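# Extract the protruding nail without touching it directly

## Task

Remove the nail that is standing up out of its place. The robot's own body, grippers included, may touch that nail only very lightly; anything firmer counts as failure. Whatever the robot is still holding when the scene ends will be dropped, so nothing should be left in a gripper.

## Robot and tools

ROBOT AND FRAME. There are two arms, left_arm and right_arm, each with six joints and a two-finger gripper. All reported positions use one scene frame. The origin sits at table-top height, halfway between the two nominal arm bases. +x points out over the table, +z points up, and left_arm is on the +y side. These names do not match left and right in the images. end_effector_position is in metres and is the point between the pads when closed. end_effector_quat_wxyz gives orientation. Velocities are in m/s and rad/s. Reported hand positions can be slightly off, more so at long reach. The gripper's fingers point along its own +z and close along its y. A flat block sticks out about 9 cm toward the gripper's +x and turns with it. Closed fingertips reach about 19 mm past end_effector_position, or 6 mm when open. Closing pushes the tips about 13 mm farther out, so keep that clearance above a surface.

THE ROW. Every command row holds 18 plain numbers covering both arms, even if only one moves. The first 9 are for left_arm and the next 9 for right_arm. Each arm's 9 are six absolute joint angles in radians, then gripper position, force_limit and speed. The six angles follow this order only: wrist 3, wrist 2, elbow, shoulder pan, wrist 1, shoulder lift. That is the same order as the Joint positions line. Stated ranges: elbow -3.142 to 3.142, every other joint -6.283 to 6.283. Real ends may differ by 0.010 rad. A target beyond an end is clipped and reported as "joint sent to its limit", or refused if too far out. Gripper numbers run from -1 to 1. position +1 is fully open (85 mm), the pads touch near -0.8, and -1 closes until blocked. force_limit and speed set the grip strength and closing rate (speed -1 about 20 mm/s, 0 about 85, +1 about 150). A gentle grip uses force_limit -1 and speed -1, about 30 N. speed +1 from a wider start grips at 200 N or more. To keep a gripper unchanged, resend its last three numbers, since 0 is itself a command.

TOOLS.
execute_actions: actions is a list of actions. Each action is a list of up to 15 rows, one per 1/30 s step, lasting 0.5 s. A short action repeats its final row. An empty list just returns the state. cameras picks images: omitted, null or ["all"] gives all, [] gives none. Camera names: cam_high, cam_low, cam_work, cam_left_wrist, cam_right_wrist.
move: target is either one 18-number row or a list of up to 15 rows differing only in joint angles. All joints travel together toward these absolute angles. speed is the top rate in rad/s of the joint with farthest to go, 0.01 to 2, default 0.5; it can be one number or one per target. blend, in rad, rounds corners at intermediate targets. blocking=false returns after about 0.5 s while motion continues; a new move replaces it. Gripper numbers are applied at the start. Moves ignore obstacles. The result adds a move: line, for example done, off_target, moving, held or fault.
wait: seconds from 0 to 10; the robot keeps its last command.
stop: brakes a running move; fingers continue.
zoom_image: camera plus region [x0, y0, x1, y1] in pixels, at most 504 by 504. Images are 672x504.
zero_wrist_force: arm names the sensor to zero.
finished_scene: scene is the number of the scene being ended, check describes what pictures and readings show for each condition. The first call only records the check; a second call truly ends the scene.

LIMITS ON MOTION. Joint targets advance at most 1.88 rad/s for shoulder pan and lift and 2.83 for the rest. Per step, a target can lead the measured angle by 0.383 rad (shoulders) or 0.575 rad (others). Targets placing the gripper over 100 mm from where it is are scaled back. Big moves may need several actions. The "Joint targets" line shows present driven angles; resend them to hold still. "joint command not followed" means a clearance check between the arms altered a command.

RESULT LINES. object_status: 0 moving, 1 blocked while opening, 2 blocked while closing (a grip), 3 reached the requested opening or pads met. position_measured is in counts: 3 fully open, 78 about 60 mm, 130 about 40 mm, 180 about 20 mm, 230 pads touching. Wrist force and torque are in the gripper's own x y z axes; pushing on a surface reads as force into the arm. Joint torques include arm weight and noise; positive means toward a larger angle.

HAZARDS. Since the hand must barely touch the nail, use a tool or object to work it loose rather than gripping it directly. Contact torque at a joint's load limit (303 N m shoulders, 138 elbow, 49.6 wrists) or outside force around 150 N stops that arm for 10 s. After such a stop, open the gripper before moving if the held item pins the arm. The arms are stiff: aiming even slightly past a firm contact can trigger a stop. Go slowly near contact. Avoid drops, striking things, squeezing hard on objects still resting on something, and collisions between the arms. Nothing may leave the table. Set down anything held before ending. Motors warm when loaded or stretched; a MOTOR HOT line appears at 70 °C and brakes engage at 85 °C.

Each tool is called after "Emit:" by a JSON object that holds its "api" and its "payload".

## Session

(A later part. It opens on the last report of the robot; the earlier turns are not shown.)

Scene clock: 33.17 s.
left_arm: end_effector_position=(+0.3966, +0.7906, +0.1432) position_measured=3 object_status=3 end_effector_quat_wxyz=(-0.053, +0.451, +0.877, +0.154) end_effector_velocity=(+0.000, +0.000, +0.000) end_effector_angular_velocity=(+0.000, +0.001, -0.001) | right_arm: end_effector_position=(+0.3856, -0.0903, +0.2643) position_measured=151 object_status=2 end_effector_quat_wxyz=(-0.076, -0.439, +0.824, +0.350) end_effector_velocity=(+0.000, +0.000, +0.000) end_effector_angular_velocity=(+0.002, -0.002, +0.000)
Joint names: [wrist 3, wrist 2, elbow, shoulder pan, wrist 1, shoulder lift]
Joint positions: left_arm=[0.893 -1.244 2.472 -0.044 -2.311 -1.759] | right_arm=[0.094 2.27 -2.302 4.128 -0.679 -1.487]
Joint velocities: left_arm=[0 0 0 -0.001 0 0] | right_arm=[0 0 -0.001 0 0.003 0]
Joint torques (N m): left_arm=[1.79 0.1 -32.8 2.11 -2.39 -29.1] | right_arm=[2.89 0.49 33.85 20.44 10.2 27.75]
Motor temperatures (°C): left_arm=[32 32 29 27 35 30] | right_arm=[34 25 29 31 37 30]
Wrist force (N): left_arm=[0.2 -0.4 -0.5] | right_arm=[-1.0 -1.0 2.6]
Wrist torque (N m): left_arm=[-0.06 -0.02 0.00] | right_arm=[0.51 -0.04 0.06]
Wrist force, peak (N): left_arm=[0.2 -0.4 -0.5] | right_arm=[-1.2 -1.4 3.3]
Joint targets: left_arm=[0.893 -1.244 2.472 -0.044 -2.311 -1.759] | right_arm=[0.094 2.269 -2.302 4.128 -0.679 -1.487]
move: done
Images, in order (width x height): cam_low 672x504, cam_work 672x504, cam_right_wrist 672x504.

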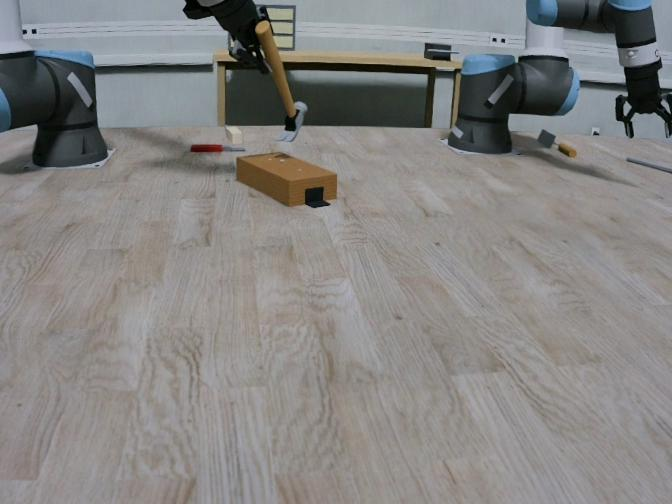

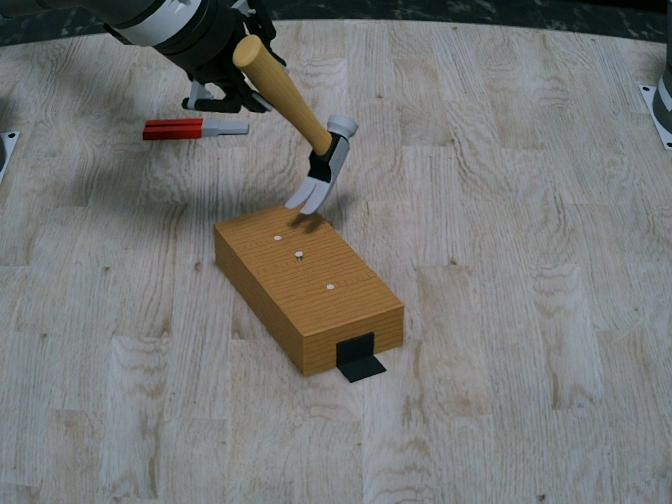

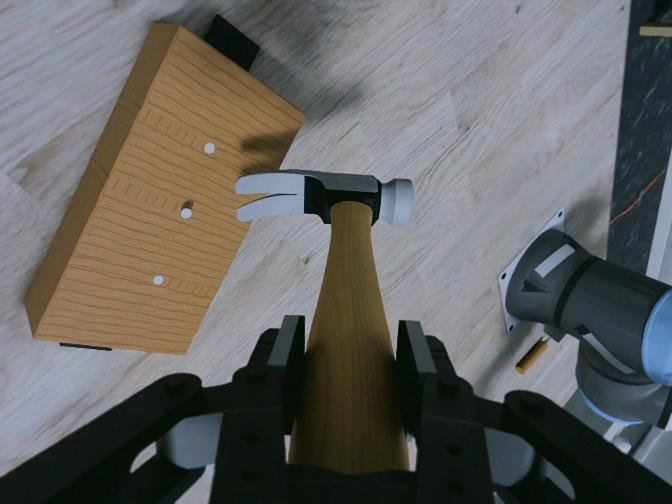

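Emit:
{"api": "move", "payload": {"target": [0.893,-1.244,2.472,-0.044,-2.311,-1.759,1,1,1,0.0857,2.2710,-2.3086,4.1216,-0.5892,-1.5758,-1,1,-0.3], "speed": 0.1, "cameras": ["cam_work","cam_right_wrist","cam_low"]}}

Emit:
{"api": "zoom_image", "payload": {"camera": "cam_right_wrist", "region": [100, 60, 400, 300]}}

Emit:
{"api": "zoom_image", "payload": {"camera": "cam_low", "region": [200, 30, 380, 220]}}

Scene clock: 35.23 s.
left_arm: end_effector_position=(+0.3966, +0.7906, +0.1432) position_measured=3 object_status=3 end_effector_quat_wxyz=(-0.053, +0.451, +0.877, +0.154) end_effector_velocity=(+0.000, +0.000, -0.001) end_effector_angular_velocity=(+0.000, +0.002, -0.001) | right_arm: end_effector_position=(+0.3987, -0.0769, +0.2245) position_measured=151 object_status=2 end_effector_quat_wxyz=(-0.076, -0.439, +0.824, +0.350) end_effector_velocity=(+0.000, +0.000, +0.000) end_effector_angular_velocity=(+0.000, +0.000, +0.000)
Joint names: [wrist 3, wrist 2, elbow, shoulder pan, wrist 1, shoulder lift]
Joint positions: left_arm=[0.893 -1.244 2.472 -0.044 -2.311 -1.759] | right_arm=[0.086 2.271 -2.308 4.122 -0.589 -1.576]
Joint velocities: left_arm=[0 0 0.001 -0.001 0 0.001] | right_arm=[-0.001 0 0 -0.001 0 -0.001]
Joint torques (N m): left_arm=[0.82 0.03 -32.24 3.81 -2.19 -32.92] | right_arm=[-3 2.25 20.27 -10.25 3.89 11.44]
Motor temperatures (°C): left_arm=[32 32 29 27 35 30] | right_arm=[34 25 29 31 37 30]
Wrist force (N): left_arm=[0.2 -0.1 -0.4] | right_arm=[-5.8 11.8 -28.3]
Wrist torque (N m): left_arm=[0.00 -0.03 0.00] | right_arm=[0.14 -0.35 0.04]
Wrist force, peak (N): left_arm=[0.1 -0.3 -0.5] | right_arm=[-5.8 11.8 -28.3]
Joint targets: left_arm=[0.893 -1.244 2.472 -0.044 -2.311 -1.759] | right_arm=[0.086 2.271 -2.309 4.122 -0.589 -1.576]
move: done
Images, in order (width x height): cam_low 672x504, cam_work 672x504, cam_right_wrist 672x504.

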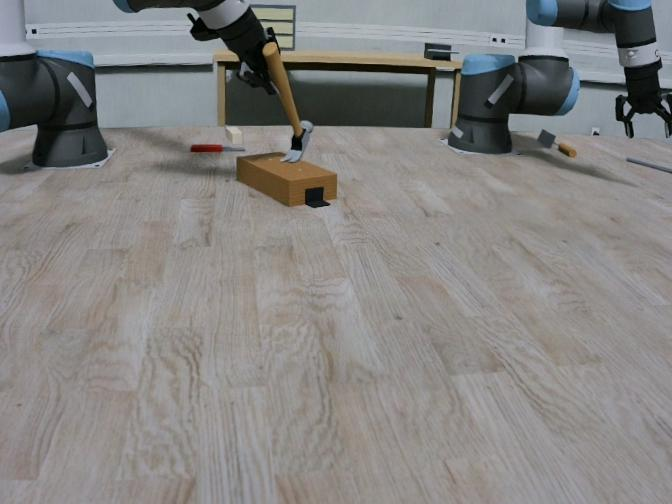

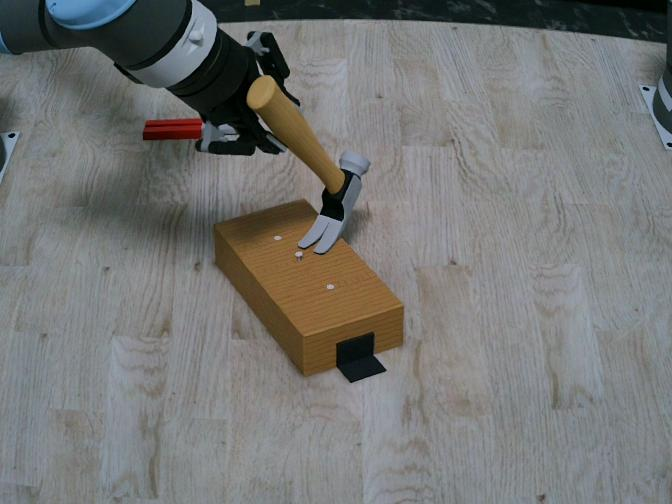

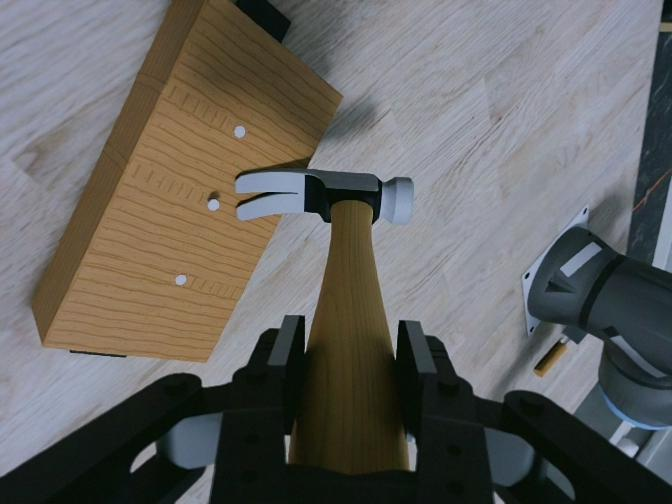

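Scaled by 1.680 from the camera's 672x504 image, which has a finer 960x720 frame.

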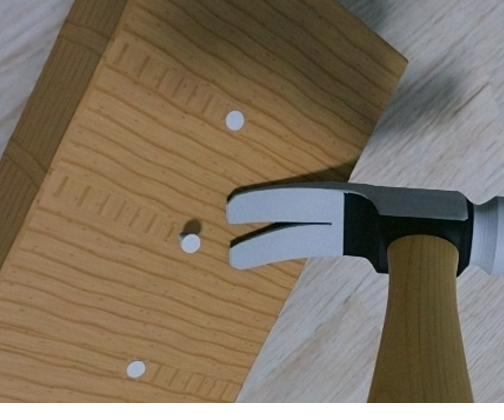

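Scaled by 2.653 from the camera's 672x504 image, which has a finer 960x720 frame.

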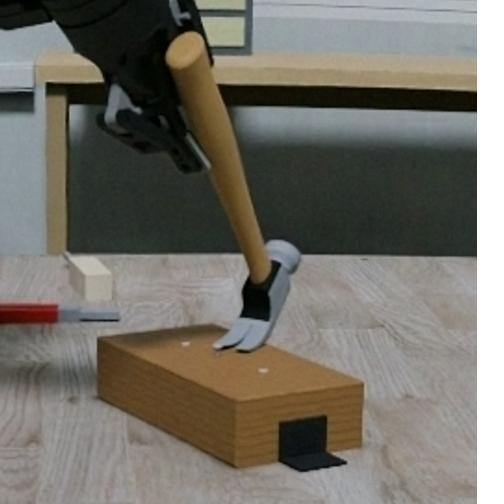

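Emit:
{"api": "move", "payload": {"target": [[0.893,-1.244,2.472,-0.044,-2.311,-1.759,1,1,1,0.0860,2.2710,-2.3019,4.1219,-0.5986,-1.5731,-1,1,-0.3],[0.893,-1.244,2.472,-0.044,-2.311,-1.759,1,1,1,0.0362,2.2786,-2.2873,4.0834,-0.6400,-1.5788,-1,1,-0.3]], "speed": 0.06, "cameras": ["cam_work","cam_right_wrist","cam_low"]}}

Emit:
{"api": "zoom_image", "payload": {"camera": "cam_right_wrist", "region": [160, 130, 320, 260]}}

Emit:
{"api": "zoom_image", "payload": {"camera": "cam_low", "region": [240, 100, 340, 200]}}

Scene clock: 38.07 s.
left_arm: end_effector_position=(+0.3966, +0.7906, +0.1432) position_measured=3 object_status=3 end_effector_quat_wxyz=(-0.053, +0.451, +0.877, +0.154) end_effector_velocity=(+0.000, +0.000, +0.000) end_effector_angular_velocity=(+0.000, +0.000, +0.000) | right_arm: end_effector_position=(+0.4175, -0.0866, +0.2280) position_measured=151 object_status=2 end_effector_quat_wxyz=(-0.076, -0.440, +0.824, +0.350) end_effector_velocity=(+0.000, +0.000, -0.001) end_effector_angular_velocity=(-0.001, +0.000, +0.001)
Joint names: [wrist 3, wrist 2, elbow, shoulder pan, wrist 1, shoulder lift]
Joint positions: left_arm=[0.893 -1.244 2.472 -0.044 -2.311 -1.759] | right_arm=[0.036 2.279 -2.287 4.083 -0.64 -1.579]
Joint velocities: left_arm=[0 0 0 0 0 0] | right_arm=[-0.002 0 0 0 -0.001 -0.001]
Joint torques (N m): left_arm=[1.16 0.11 -33.86 6.62 -2.21 -32.21] | right_arm=[-3.09 7.12 44.82 -17.83 1.64 32.93]
Motor temperatures (°C): left_arm=[32 32 29 27 35 30] | right_arm=[34 25 29 31 37 30]
Wrist force (N): left_arm=[0.1 0.0 -0.3] | right_arm=[-1.3 -1.3 2.3]
Wrist torque (N m): left_arm=[0.00 -0.02 0.00] | right_arm=[0.52 0.07 0.12]
Wrist force, peak (N): left_arm=[0.2 0.1 -0.7] | right_arm=[-7.9 16.4 -37.9]
Joint targets: left_arm=[0.893 -1.244 2.472 -0.044 -2.311 -1.759] | right_arm=[0.036 2.279 -2.287 4.083 -0.640 -1.579]
move: done
Images, in order (width x height): cam_low 672x504, cam_work 672x504, cam_right_wrist 672x504.

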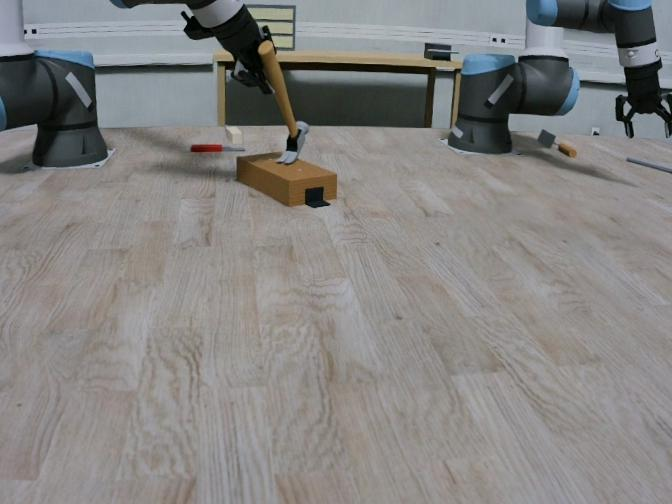

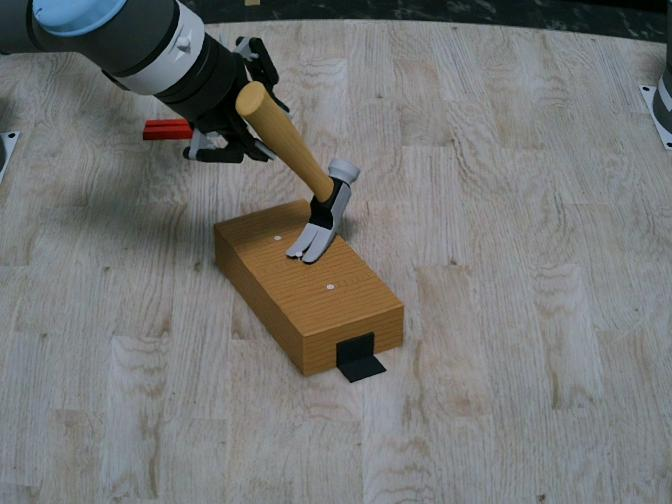

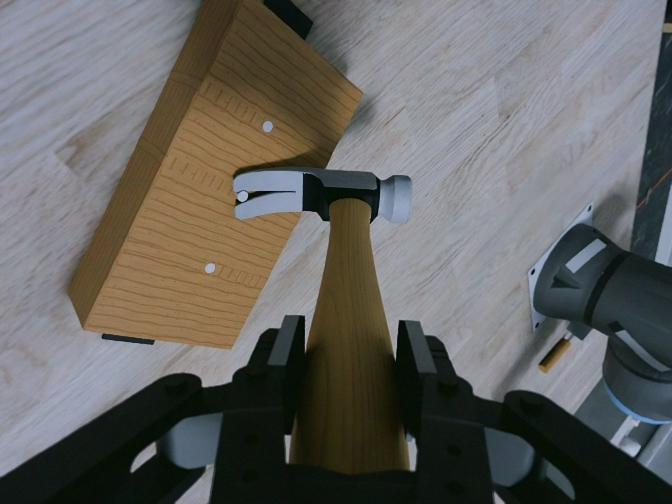

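Scaled by 3.150 from the camera's 672x504 image, which has a finer 960x720 frame.

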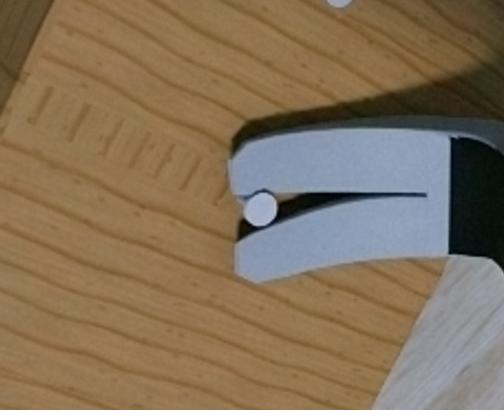

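Scaled by 5.040 from the camera's 672x504 image, which has a finer 960x720 frame.

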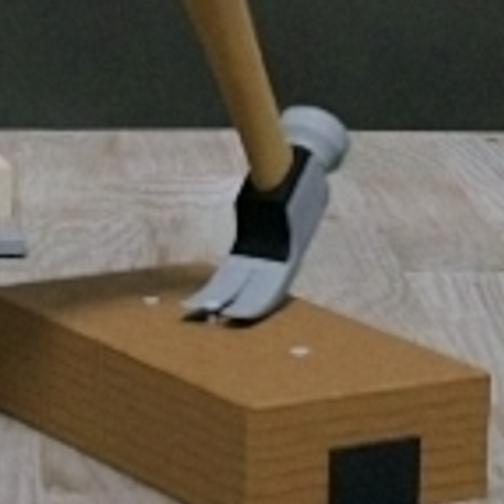

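Emit:
{"api": "move", "payload": {"target": [0.893,-1.244,2.472,-0.044,-2.311,-1.759,1,1,1,-0.0100,2.2857,-2.2738,4.0476,-0.6790,-1.5842,-1,1,-0.3], "speed": 0.05, "cameras": ["cam_work","cam_right_wrist","cam_low"]}}

Emit:
{"api": "zoom_image", "payload": {"camera": "cam_right_wrist", "region": [160, 130, 320, 260]}}

Emit:
{"api": "zoom_image", "payload": {"camera": "cam_low", "region": [240, 100, 340, 200]}}

Scene clock: 39.63 s.
left_arm: end_effector_position=(+0.3966, +0.7906, +0.1432) position_measured=3 object_status=3 end_effector_quat_wxyz=(-0.053, +0.451, +0.877, +0.154) end_effector_velocity=(-0.001, +0.000, -0.001) end_effector_angular_velocity=(+0.000, +0.001, +0.001) | right_arm: end_effector_position=(+0.4336, -0.0980, +0.2278) position_measured=151 object_status=2 end_effector_quat_wxyz=(-0.077, -0.439, +0.824, +0.350) end_effector_velocity=(+0.000, +0.000, +0.000) end_effector_angular_velocity=(-0.001, +0.000, +0.002)
Joint names: [wrist 3, wrist 2, elbow, shoulder pan, wrist 1, shoulder lift]
Joint positions: left_arm=[0.893 -1.244 2.472 -0.044 -2.311 -1.759] | right_arm=[-0.01 2.286 -2.274 4.048 -0.679 -1.584]
Joint velocities: left_arm=[0 0 0.001 0.001 0 0] | right_arm=[-0.001 0 0 0.001 -0.002 -0.001]
Joint torques (N m): left_arm=[1.03 0.2 -32.44 9.1 -2.43 -32.98] | right_arm=[-2.67 7.58 58.2 -27.81 6.32 49.14]
Motor temperatures (°C): left_arm=[32 32 29 27 35 30] | right_arm=[34 25 29 31 37 30]
Wrist force (N): left_arm=[0.1 0.3 -0.5] | right_arm=[4.5 -5.2 27.1]
Wrist torque (N m): left_arm=[0.05 -0.02 0.00] | right_arm=[-0.22 0.38 0.30]
Wrist force, peak (N): left_arm=[0.1 0.3 -0.5] | right_arm=[5.4 -8.1 31.4]
Joint targets: left_arm=[0.893 -1.244 2.472 -0.044 -2.311 -1.759] | right_arm=[-0.010 2.286 -2.274 4.048 -0.679 -1.584]
move: done
Images, in order (width x height): cam_low 672x504, cam_work 672x504, cam_right_wrist 672x504.

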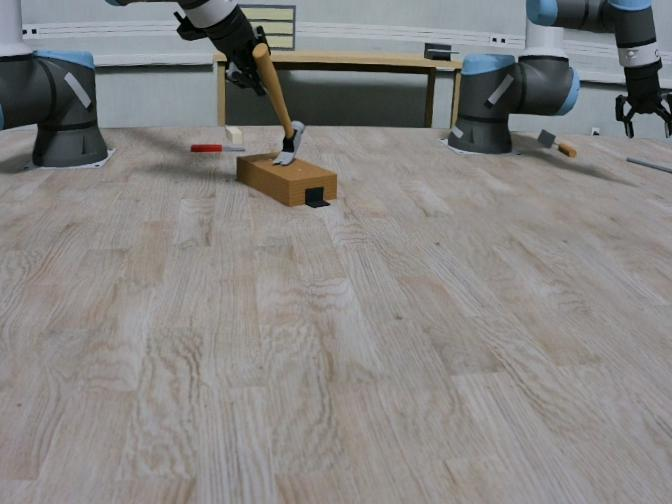

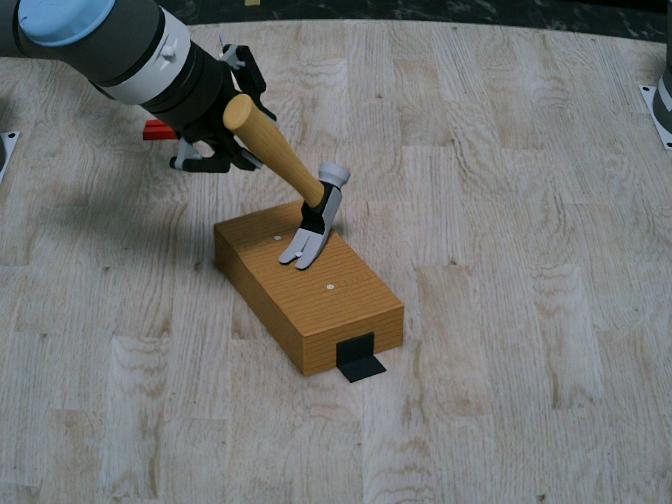

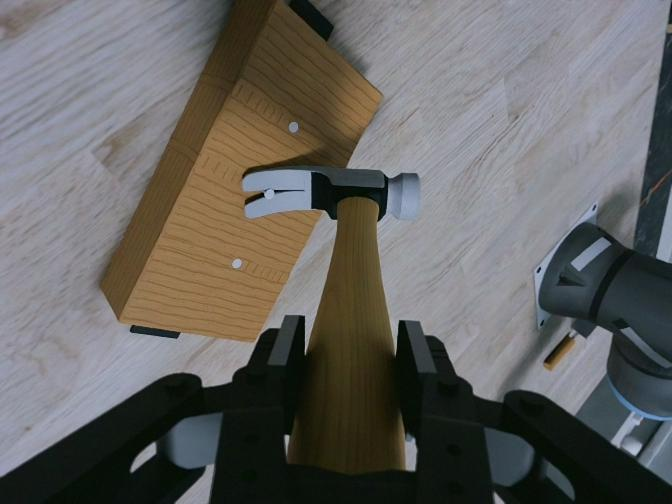

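Scaled by 3.150 from the camera's 672x504 image, which has a finer 960x720 frame.

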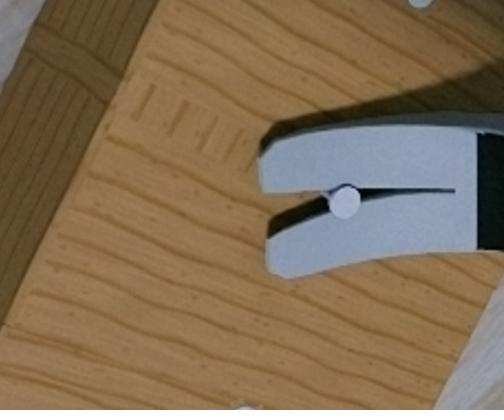

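Scaled by 5.040 from the camera's 672x504 image, which has a finer 960x720 frame.

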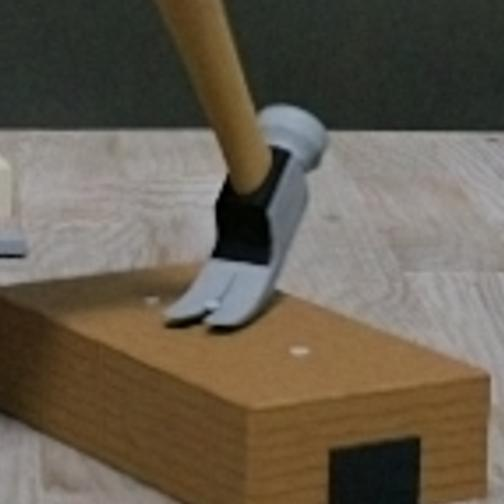

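Emit:
{"api": "move", "payload": {"target": [0.893,-1.244,2.472,-0.044,-2.311,-1.759,1,1,1,0.0464,2.1888,-2.2772,4.1102,-0.6643,-1.5479,-1,1,-0.3], "speed": 0.07, "cameras": ["cam_right_wrist","cam_low"]}}

Emit:
{"api": "zoom_image", "payload": {"camera": "cam_right_wrist", "region": [160, 130, 320, 260]}}

Emit:
{"api": "zoom_image", "payload": {"camera": "cam_low", "region": [240, 100, 340, 200]}}

Scene clock: 42.63 s.
left_arm: end_effector_position=(+0.3966, +0.7906, +0.1432) position_measured=3 object_status=3 end_effector_quat_wxyz=(-0.053, +0.451, +0.877, +0.154) end_effector_velocity=(+0.001, +0.000, +0.000) end_effector_angular_velocity=(+0.000, -0.001, +0.000) | right_arm: end_effector_position=(+0.4225, -0.0868, +0.2331) position_measured=151 object_status=2 end_effector_quat_wxyz=(-0.054, -0.451, +0.833, +0.316) end_effector_velocity=(+0.000, +0.001, +0.001) end_effector_angular_velocity=(+0.001, -0.002, +0.000)
Joint names: [wrist 3, wrist 2, elbow, shoulder pan, wrist 1, shoulder lift]
Joint positions: left_arm=[0.893 -1.244 2.472 -0.044 -2.311 -1.759] | right_arm=[0.046 2.189 -2.277 4.11 -0.664 -1.548]
Joint velocities: left_arm=[-0.001 0 -0.001 0 0 0] | right_arm=[0 -0.001 0 0.001 0.002 0.001]
Joint torques (N m): left_arm=[0.8 0.32 -33.76 9.62 -2.2 -33.33] | right_arm=[3 0.02 35.7 20.79 10.41 59.15]
Motor temperatures (°C): left_arm=[32 32 29 27 35 30] | right_arm=[34 25 29 31 37 30]
Wrist force (N): left_arm=[0.3 -0.1 -0.3] | right_arm=[0.6 -1.5 4.6]
Wrist torque (N m): left_arm=[-0.02 -0.05 0.00] | right_arm=[0.32 0.07 0.12]
Wrist force, peak (N): left_arm=[0.2 -0.1 -0.6] | right_arm=[4.8 -5.5 28.7]
Joint targets: left_arm=[0.893 -1.244 2.472 -0.044 -2.311 -1.759] | right_arm=[0.046 2.189 -2.277 4.110 -0.664 -1.548]
move: done
Images, in order (width x height): cam_low 672x504, cam_right_wrist 672x504.

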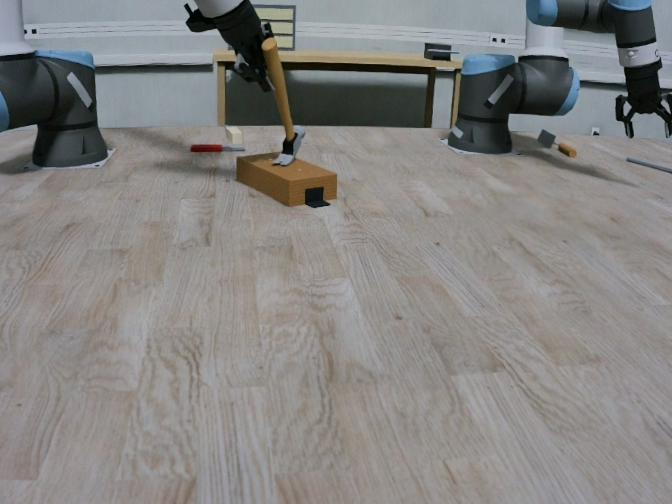

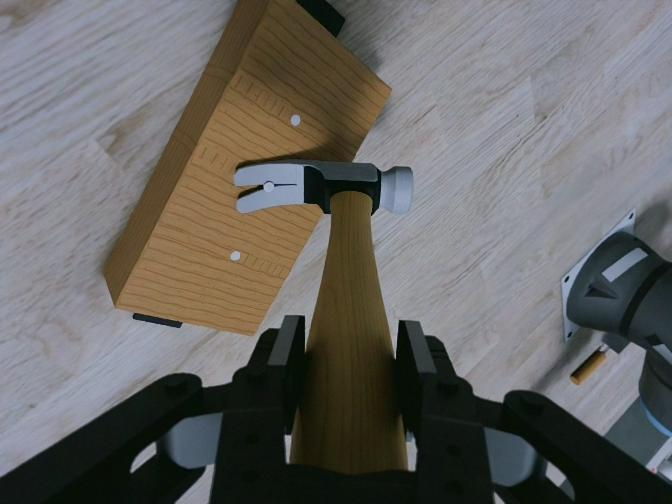

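Scaled by 3.150 from the camera's 672x504 image, which has a finer 960x720 frame.

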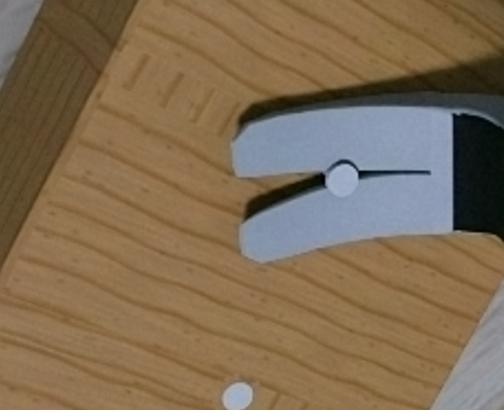

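Scaled by 5.040 from the camera's 672x504 image, which has a finer 960x720 frame.

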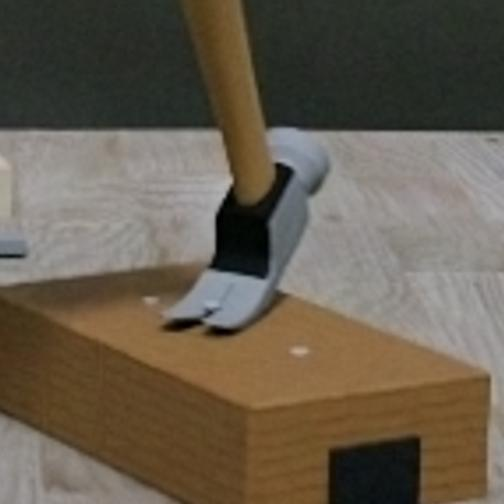

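Emit:
{"api": "move", "payload": {"target": [0.893,-1.244,2.472,-0.044,-2.311,-1.759,1,1,1,0.1007,2.0877,-2.2751,4.1788,-0.6666,-1.5126,-1,1,-0.3], "speed": 0.07, "cameras": ["cam_right_wrist","cam_low"]}}

Emit:
{"api": "zoom_image", "payload": {"camera": "cam_right_wrist", "region": [160, 130, 320, 260]}}

Emit:
{"api": "zoom_image", "payload": {"camera": "cam_low", "region": [240, 100, 340, 200]}}

Scene clock: 44.93 s.
left_arm: end_effector_position=(+0.3966, +0.7906, +0.1432) position_measured=3 object_status=3 end_effector_quat_wxyz=(-0.053, +0.451, +0.877, +0.154) end_effector_velocity=(+0.000, +0.000, +0.000) end_effector_angular_velocity=(+0.000, -0.001, +0.001) | right_arm: end_effector_position=(+0.4104, -0.0744, +0.2401) position_measured=151 object_status=2 end_effector_quat_wxyz=(-0.032, -0.461, +0.841, +0.281) end_effector_velocity=(+0.000, +0.001, +0.001) end_effector_angular_velocity=(+0.001, -0.002, -0.001)
Joint names: [wrist 3, wrist 2, elbow, shoulder pan, wrist 1, shoulder lift]
Joint positions: left_arm=[0.893 -1.244 2.472 -0.044 -2.311 -1.759] | right_arm=[0.101 2.088 -2.275 4.179 -0.667 -1.513]
Joint velocities: left_arm=[0 0 0 0.001 0 -0.001] | right_arm=[0.002 -0.002 0 0.001 0.001 0.002]
Joint torques (N m): left_arm=[0.87 0.24 -33.75 7.2 -2.54 -33.88] | right_arm=[3.17 3.74 72.17 24.87 11.59 73.28]
Motor temperatures (°C): left_arm=[32 32 29 27 35 30] | right_arm=[34 25 29 31 37 30]
Wrist force (N): left_arm=[-0.1 0.0 -0.2] | right_arm=[18.7 -17.3 22.1]
Wrist torque (N m): left_arm=[0.01 0.02 0.00] | right_arm=[0.27 0.56 0.10]
Wrist force, peak (N): left_arm=[0.1 -0.2 -0.6] | right_arm=[18.8 -17.4 22.4]
Joint targets: left_arm=[0.893 -1.244 2.472 -0.044 -2.311 -1.759] | right_arm=[0.101 2.088 -2.275 4.179 -0.667 -1.513]
move: done
Images, in order (width x height): cam_low 672x504, cam_right_wrist 672x504.

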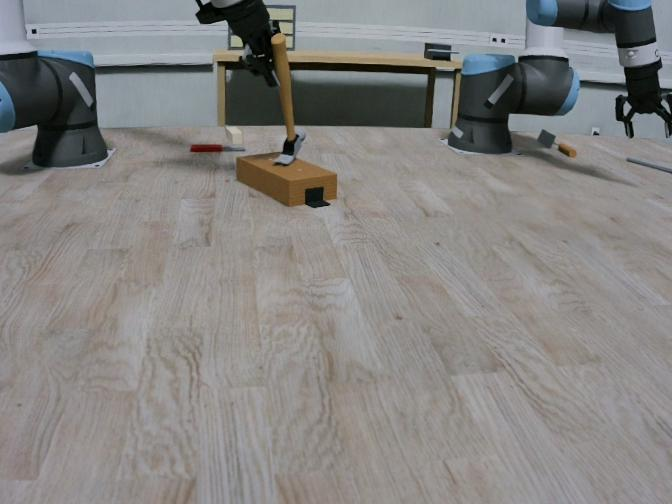

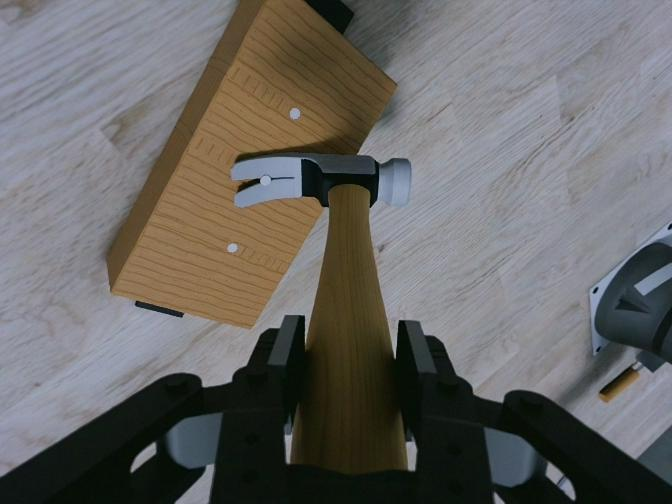

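Scaled by 3.150 from the camera's 672x504 image, which has a finer 960x720 frame.

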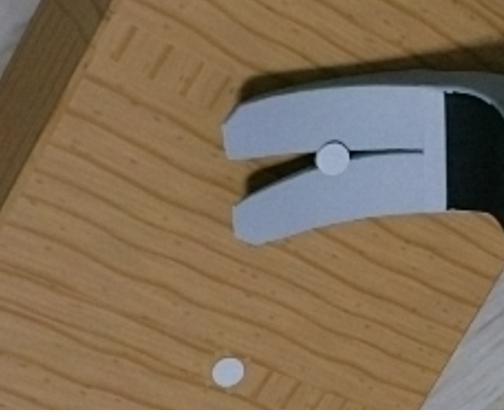

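Scaled by 5.040 from the camera's 672x504 image, which has a finer 960x720 frame.

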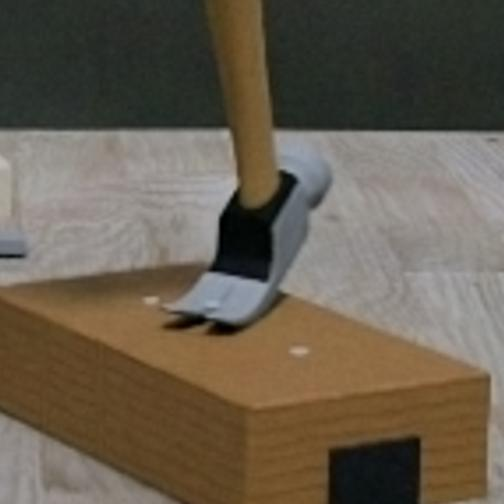

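Emit:
{"api": "move", "payload": {"target": [0.893,-1.244,2.472,-0.044,-2.311,-1.759,1,1,1,0.1500,1.9848,-2.2717,4.2488,-0.6790,-1.4815,-1,1,-0.3], "speed": 0.07, "cameras": ["cam_right_wrist","cam_low"]}}

Emit:
{"api": "zoom_image", "payload": {"camera": "cam_right_wrist", "region": [160, 110, 320, 240]}}

Emit:
{"api": "zoom_image", "payload": {"camera": "cam_low", "region": [240, 100, 340, 200]}}

Scene clock: 47.20 s.
left_arm: end_effector_position=(+0.3966, +0.7906, +0.1432) position_measured=3 object_status=3 end_effector_quat_wxyz=(-0.053, +0.451, +0.877, +0.154) end_effector_velocity=(+0.000, +0.000, -0.001) end_effector_angular_velocity=(+0.000, +0.001, +0.000) | right_arm: end_effector_position=(+0.3984, -0.0632, +0.2461) position_measured=151 object_status=2 end_effector_quat_wxyz=(-0.009, -0.471, +0.847, +0.245) end_effector_velocity=(+0.000, +0.000, +0.000) end_effector_angular_velocity=(-0.001, -0.001, +0.000)
Joint names: [wrist 3, wrist 2, elbow, shoulder pan, wrist 1, shoulder lift]
Joint positions: left_arm=[0.893 -1.244 2.472 -0.044 -2.311 -1.759] | right_arm=[0.15 1.985 -2.272 4.249 -0.679 -1.482]
Joint velocities: left_arm=[0 0 0.001 -0.001 0 0] | right_arm=[0 -0.001 0 0.001 0 0]
Joint torques (N m): left_arm=[1.12 0.28 -34.25 7.91 -3.16 -32.29] | right_arm=[3.09 9.49 91.5 36.31 18.86 81.66]
Motor temperatures (°C): left_arm=[32 32 29 27 35 30] | right_arm=[34 25 29 31 37 30]
Wrist force (N): left_arm=[0.0 0.1 -0.2] | right_arm=[33.1 -40.7 29.3]
Wrist torque (N m): left_arm=[0.02 0.00 0.00] | right_arm=[0.74 0.80 0.36]
Wrist force, peak (N): left_arm=[0.0 0.0 -0.5] | right_arm=[33.1 -40.7 29.3]
Joint targets: left_arm=[0.893 -1.244 2.472 -0.044 -2.311 -1.759] | right_arm=[0.150 1.985 -2.272 4.249 -0.679 -1.482]
move: done
Images, in order (width x height): cam_low 672x504, cam_right_wrist 672x504.

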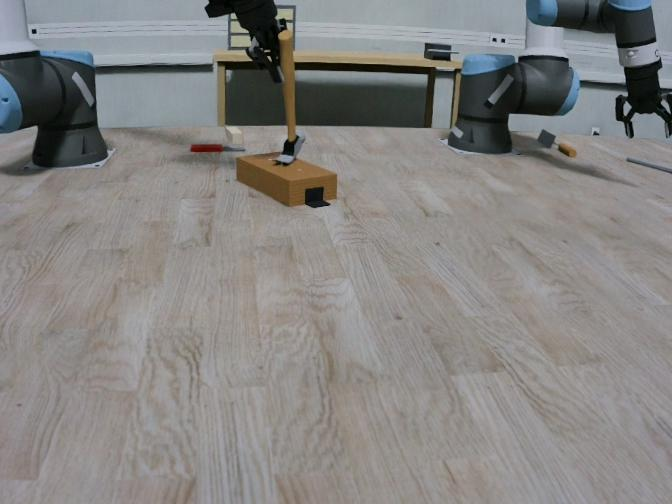

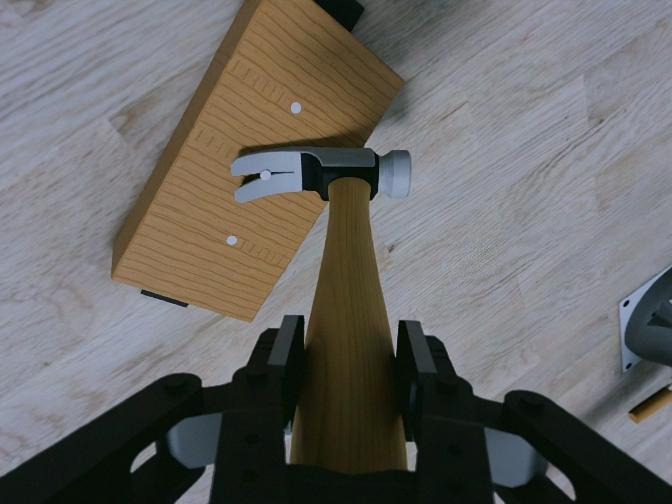

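Scaled by 3.150 from the camera's 672x504 image, which has a finer 960x720 frame.

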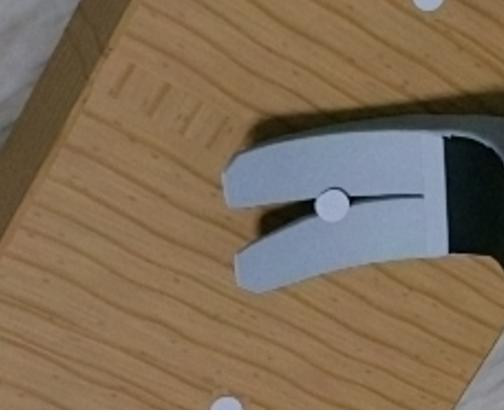

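Scaled by 5.040 from the camera's 672x504 image, which has a finer 960x720 frame.

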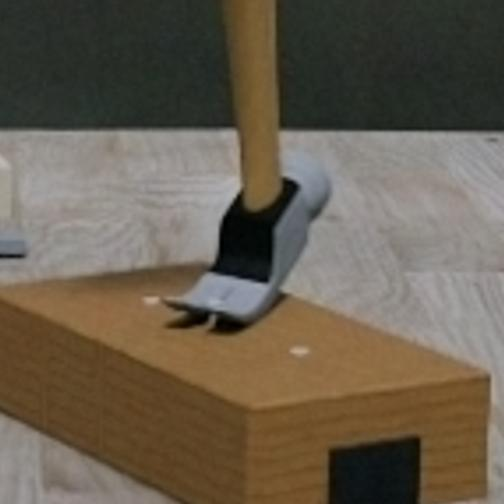

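Emit:
{"api": "move", "payload": {"target": [0.893,-1.244,2.472,-0.044,-2.311,-1.759,1,1,1,0.1992,1.8803,-2.2805,4.3224,-0.6969,-1.4439,-1,1,-0.3], "speed": 0.07, "cameras": ["cam_right_wrist","cam_low"]}}

Emit:
{"api": "zoom_image", "payload": {"camera": "cam_low", "region": [240, 100, 340, 200]}}

Scene clock: 49.57 s.
left_arm: end_effector_position=(+0.3966, +0.7906, +0.1432) position_measured=3 object_status=3 end_effector_quat_wxyz=(-0.053, +0.451, +0.877, +0.154) end_effector_velocity=(+0.000, -0.001, +0.000) end_effector_angular_velocity=(-0.001, -0.001, -0.001) | right_arm: end_effector_position=(+0.3825, -0.0591, +0.2492) position_measured=151 object_status=2 end_effector_quat_wxyz=(+0.014, -0.480, +0.852, +0.209) end_effector_velocity=(+0.000, +0.000, +0.000) end_effector_angular_velocity=(+0.000, -0.002, -0.001)
Joint names: [wrist 3, wrist 2, elbow, shoulder pan, wrist 1, shoulder lift]
Joint positions: left_arm=[0.893 -1.244 2.472 -0.044 -2.311 -1.759] | right_arm=[0.199 1.88 -2.281 4.322 -0.697 -1.444]
Joint velocities: left_arm=[0 -0.001 0 -0.001 0 -0.001] | right_arm=[0.001 -0.002 0 0 0 0.001]
Joint torques (N m): left_arm=[0.84 0.43 -34.62 6.93 -2.59 -31.58] | right_arm=[2.93 10.49 80.58 42.82 18.82 81.35]
Motor temperatures (°C): left_arm=[32 32 29 27 35 30] | right_arm=[34 25 29 31 37 30]
Wrist force (N): left_arm=[0.1 0.1 -0.1] | right_arm=[28.2 -48.4 31.3]
Wrist torque (N m): left_arm=[0.02 -0.02 0.00] | right_arm=[0.67 0.76 0.30]
Wrist force, peak (N): left_arm=[0.2 -0.1 -0.6] | right_arm=[27.6 -48.3 32.2]
Joint targets: left_arm=[0.893 -1.244 2.472 -0.044 -2.311 -1.759] | right_arm=[0.199 1.880 -2.281 4.322 -0.697 -1.444]
move: done
Images, in order (width x height): cam_low 672x504, cam_right_wrist 672x504.

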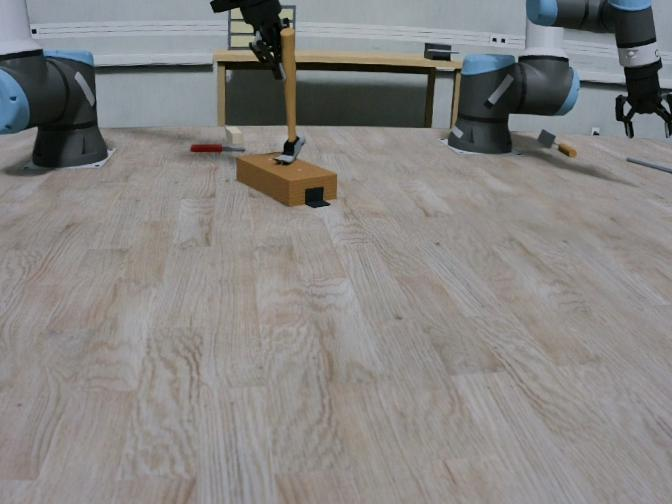

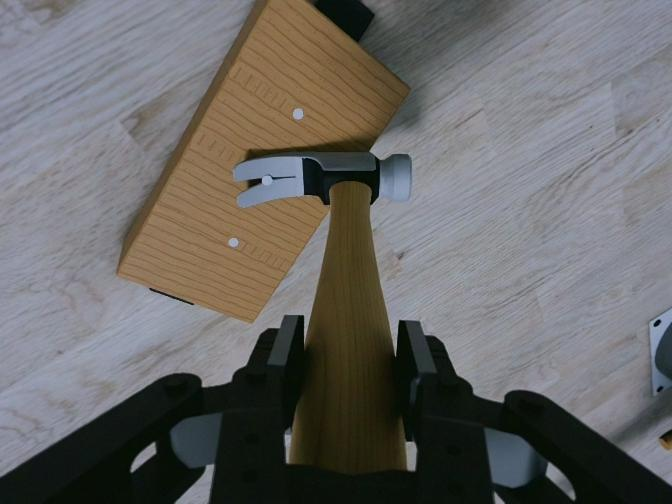

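Scaled by 5.040 from the camera's 672x504 image, which has a finer 960x720 frame.

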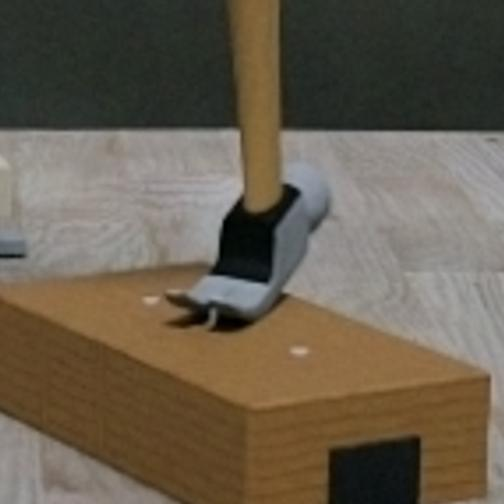

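Emit:
{"api": "move", "payload": {"target": [0.893,-1.244,2.472,-0.044,-2.311,-1.759,1,1,1,0.2512,1.7749,-2.2820,4.4010,-0.7225,-1.4166,-1,1,-0.3], "speed": 0.07, "cameras": ["cam_right_wrist","cam_low"]}}

Emit:
{"api": "zoom_image", "payload": {"camera": "cam_low", "region": [240, 100, 340, 200]}}

Scene clock: 52.03 s.
left_arm: end_effector_position=(+0.3966, +0.7906, +0.1432) position_measured=3 object_status=3 end_effector_quat_wxyz=(-0.053, +0.451, +0.877, +0.154) end_effector_velocity=(+0.000, -0.001, +0.000) end_effector_angular_velocity=(-0.001, -0.001, -0.001) | right_arm: end_effector_position=(+0.3668, -0.0515, +0.2521) position_measured=151 object_status=2 end_effector_quat_wxyz=(+0.036, -0.488, +0.855, +0.172) end_effector_velocity=(-0.001, +0.000, +0.000) end_effector_angular_velocity=(+0.000, -0.001, +0.001)
Joint names: [wrist 3, wrist 2, elbow, shoulder pan, wrist 1, shoulder lift]
Joint positions: left_arm=[0.893 -1.244 2.472 -0.044 -2.311 -1.759] | right_arm=[0.251 1.775 -2.282 4.401 -0.722 -1.417]
Joint velocities: left_arm=[0 -0.001 0 -0.001 0 -0.001] | right_arm=[0 -0.001 0 0.001 0 0.001]
Joint torques (N m): left_arm=[0.77 0.83 -33.7 11.25 -2.98 -32.65] | right_arm=[2.7 14.82 83.7 54.55 20.02 79.45]
Motor temperatures (°C): left_arm=[32 32 29 27 35 30] | right_arm=[34 25 29 31 37 30]
Wrist force (N): left_arm=[0.2 0.2 -0.4] | right_arm=[22.3 -63.3 35.6]
Wrist torque (N m): left_arm=[0.03 -0.02 0.00] | right_arm=[0.77 0.74 0.61]
Wrist force, peak (N): left_arm=[0.4 0.4 -0.3] | right_arm=[26.0 -61.6 36.6]
Joint targets: left_arm=[0.893 -1.244 2.472 -0.044 -2.311 -1.759] | right_arm=[0.251 1.775 -2.282 4.401 -0.723 -1.417]
move: done
Images, in order (width x height): cam_low 672x504, cam_right_wrist 672x504.

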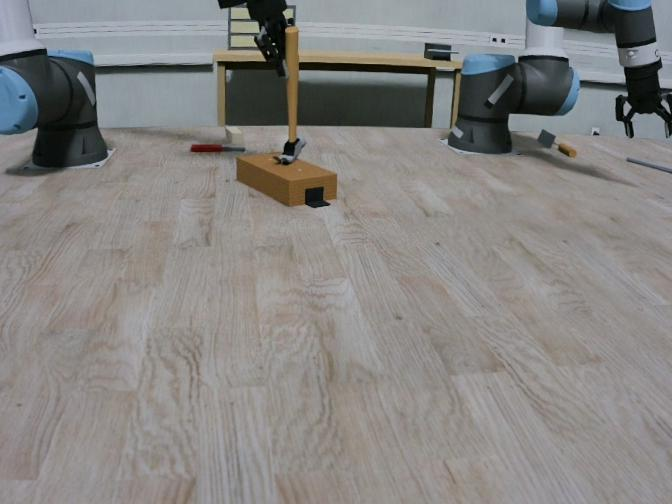

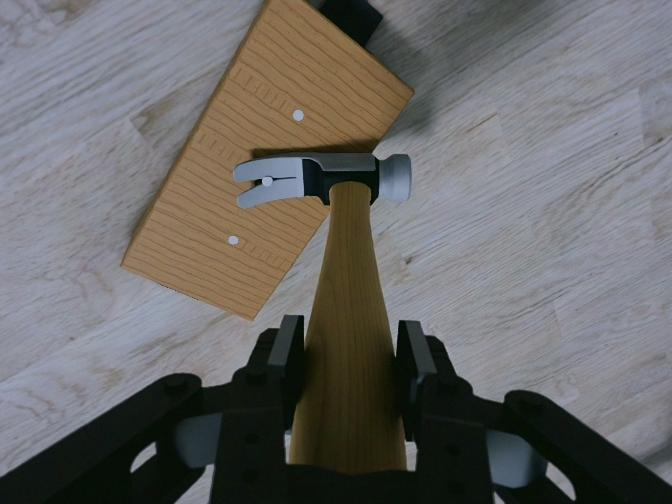

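Scaled by 5.040 from the camera's 672x504 image, which has a finer 960x720 frame.

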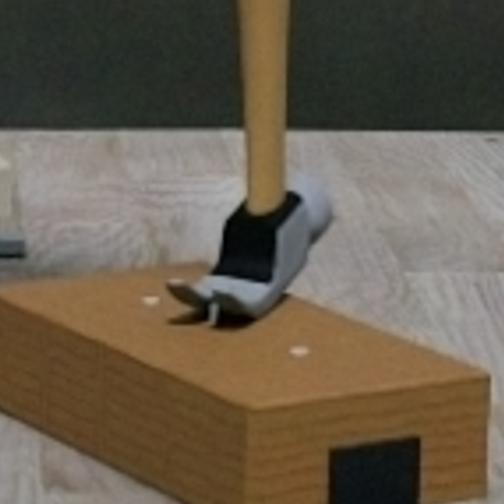

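Emit:
{"api": "move", "payload": {"target": [[0.893,-1.244,2.472,-0.044,-2.311,-1.759,1,1,1,0.3044,1.6706,-2.2813,4.4808,-0.7553,-1.3964,-1,1,-0.3]], "speed": 0.07, "cameras": ["cam_right_wrist","cam_low"]}}

Emit:
{"api": "zoom_image", "payload": {"camera": "cam_low", "region": [240, 100, 340, 200]}}

Scene clock: 54.40 s.
left_arm: end_effector_position=(+0.3966, +0.7906, +0.1432) position_measured=3 object_status=3 end_effector_quat_wxyz=(-0.053, +0.451, +0.877, +0.154) end_effector_velocity=(-0.001, +0.000, -0.001) end_effector_angular_velocity=(+0.000, +0.001, +0.000) | right_arm: end_effector_position=(+0.3510, -0.0441, +0.2536) position_measured=151 object_status=2 end_effector_quat_wxyz=(+0.059, -0.494, +0.857, +0.135) end_effector_velocity=(+0.000, +0.000, +0.000) end_effector_angular_velocity=(-0.001, -0.001, +0.000)
Joint names: [wrist 3, wrist 2, elbow, shoulder pan, wrist 1, shoulder lift]
Joint positions: left_arm=[0.893 -1.244 2.472 -0.044 -2.311 -1.759] | right_arm=[0.304 1.671 -2.281 4.481 -0.755 -1.396]
Joint velocities: left_arm=[0 0 0.001 0 0 0] | right_arm=[0.001 -0.001 0 0.001 -0.001 0.001]
Joint torques (N m): left_arm=[0.7 0.45 -33.97 8.78 -3.05 -31.64] | right_arm=[2.77 15.63 94.08 62.24 19.81 75.41]
Motor temperatures (°C): left_arm=[32 32 29 27 35 30] | right_arm=[34 25 29 31 37 30]
Wrist force (N): left_arm=[0.1 -0.1 -0.4] | right_arm=[18.7 -68.5 36.4]
Wrist torque (N m): left_arm=[-0.01 -0.01 0.00] | right_arm=[0.95 0.64 0.65]
Wrist force, peak (N): left_arm=[-0.1 -0.3 -0.6] | right_arm=[18.7 -68.5 36.4]
Joint targets: left_arm=[0.893 -1.244 2.472 -0.044 -2.311 -1.759] | right_arm=[0.304 1.671 -2.281 4.481 -0.755 -1.396]
move: done
Images, in order (width x height): cam_low 672x504, cam_right_wrist 672x504.

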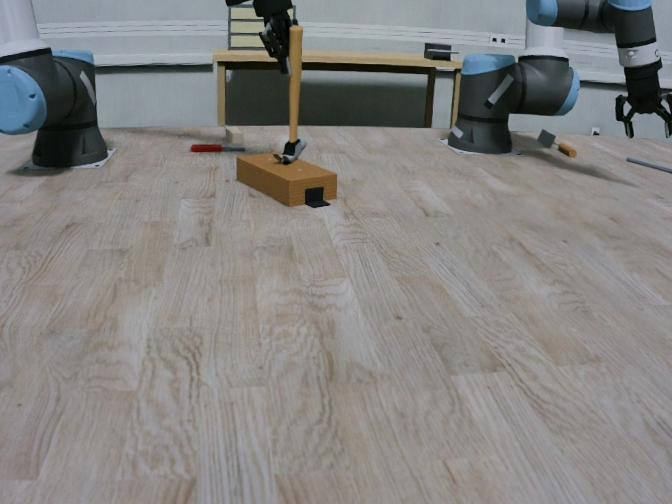

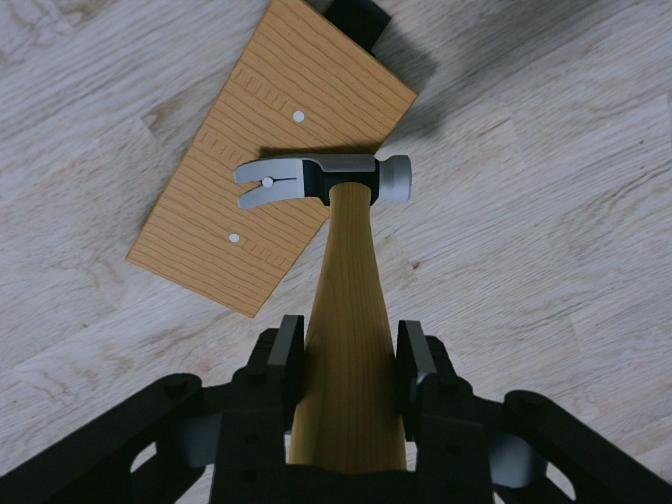

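Scaled by 5.040 from the camera's 672x504 image, which has a finer 960x720 frame.

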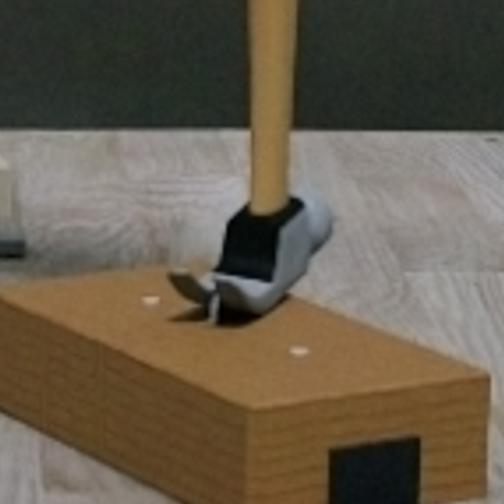

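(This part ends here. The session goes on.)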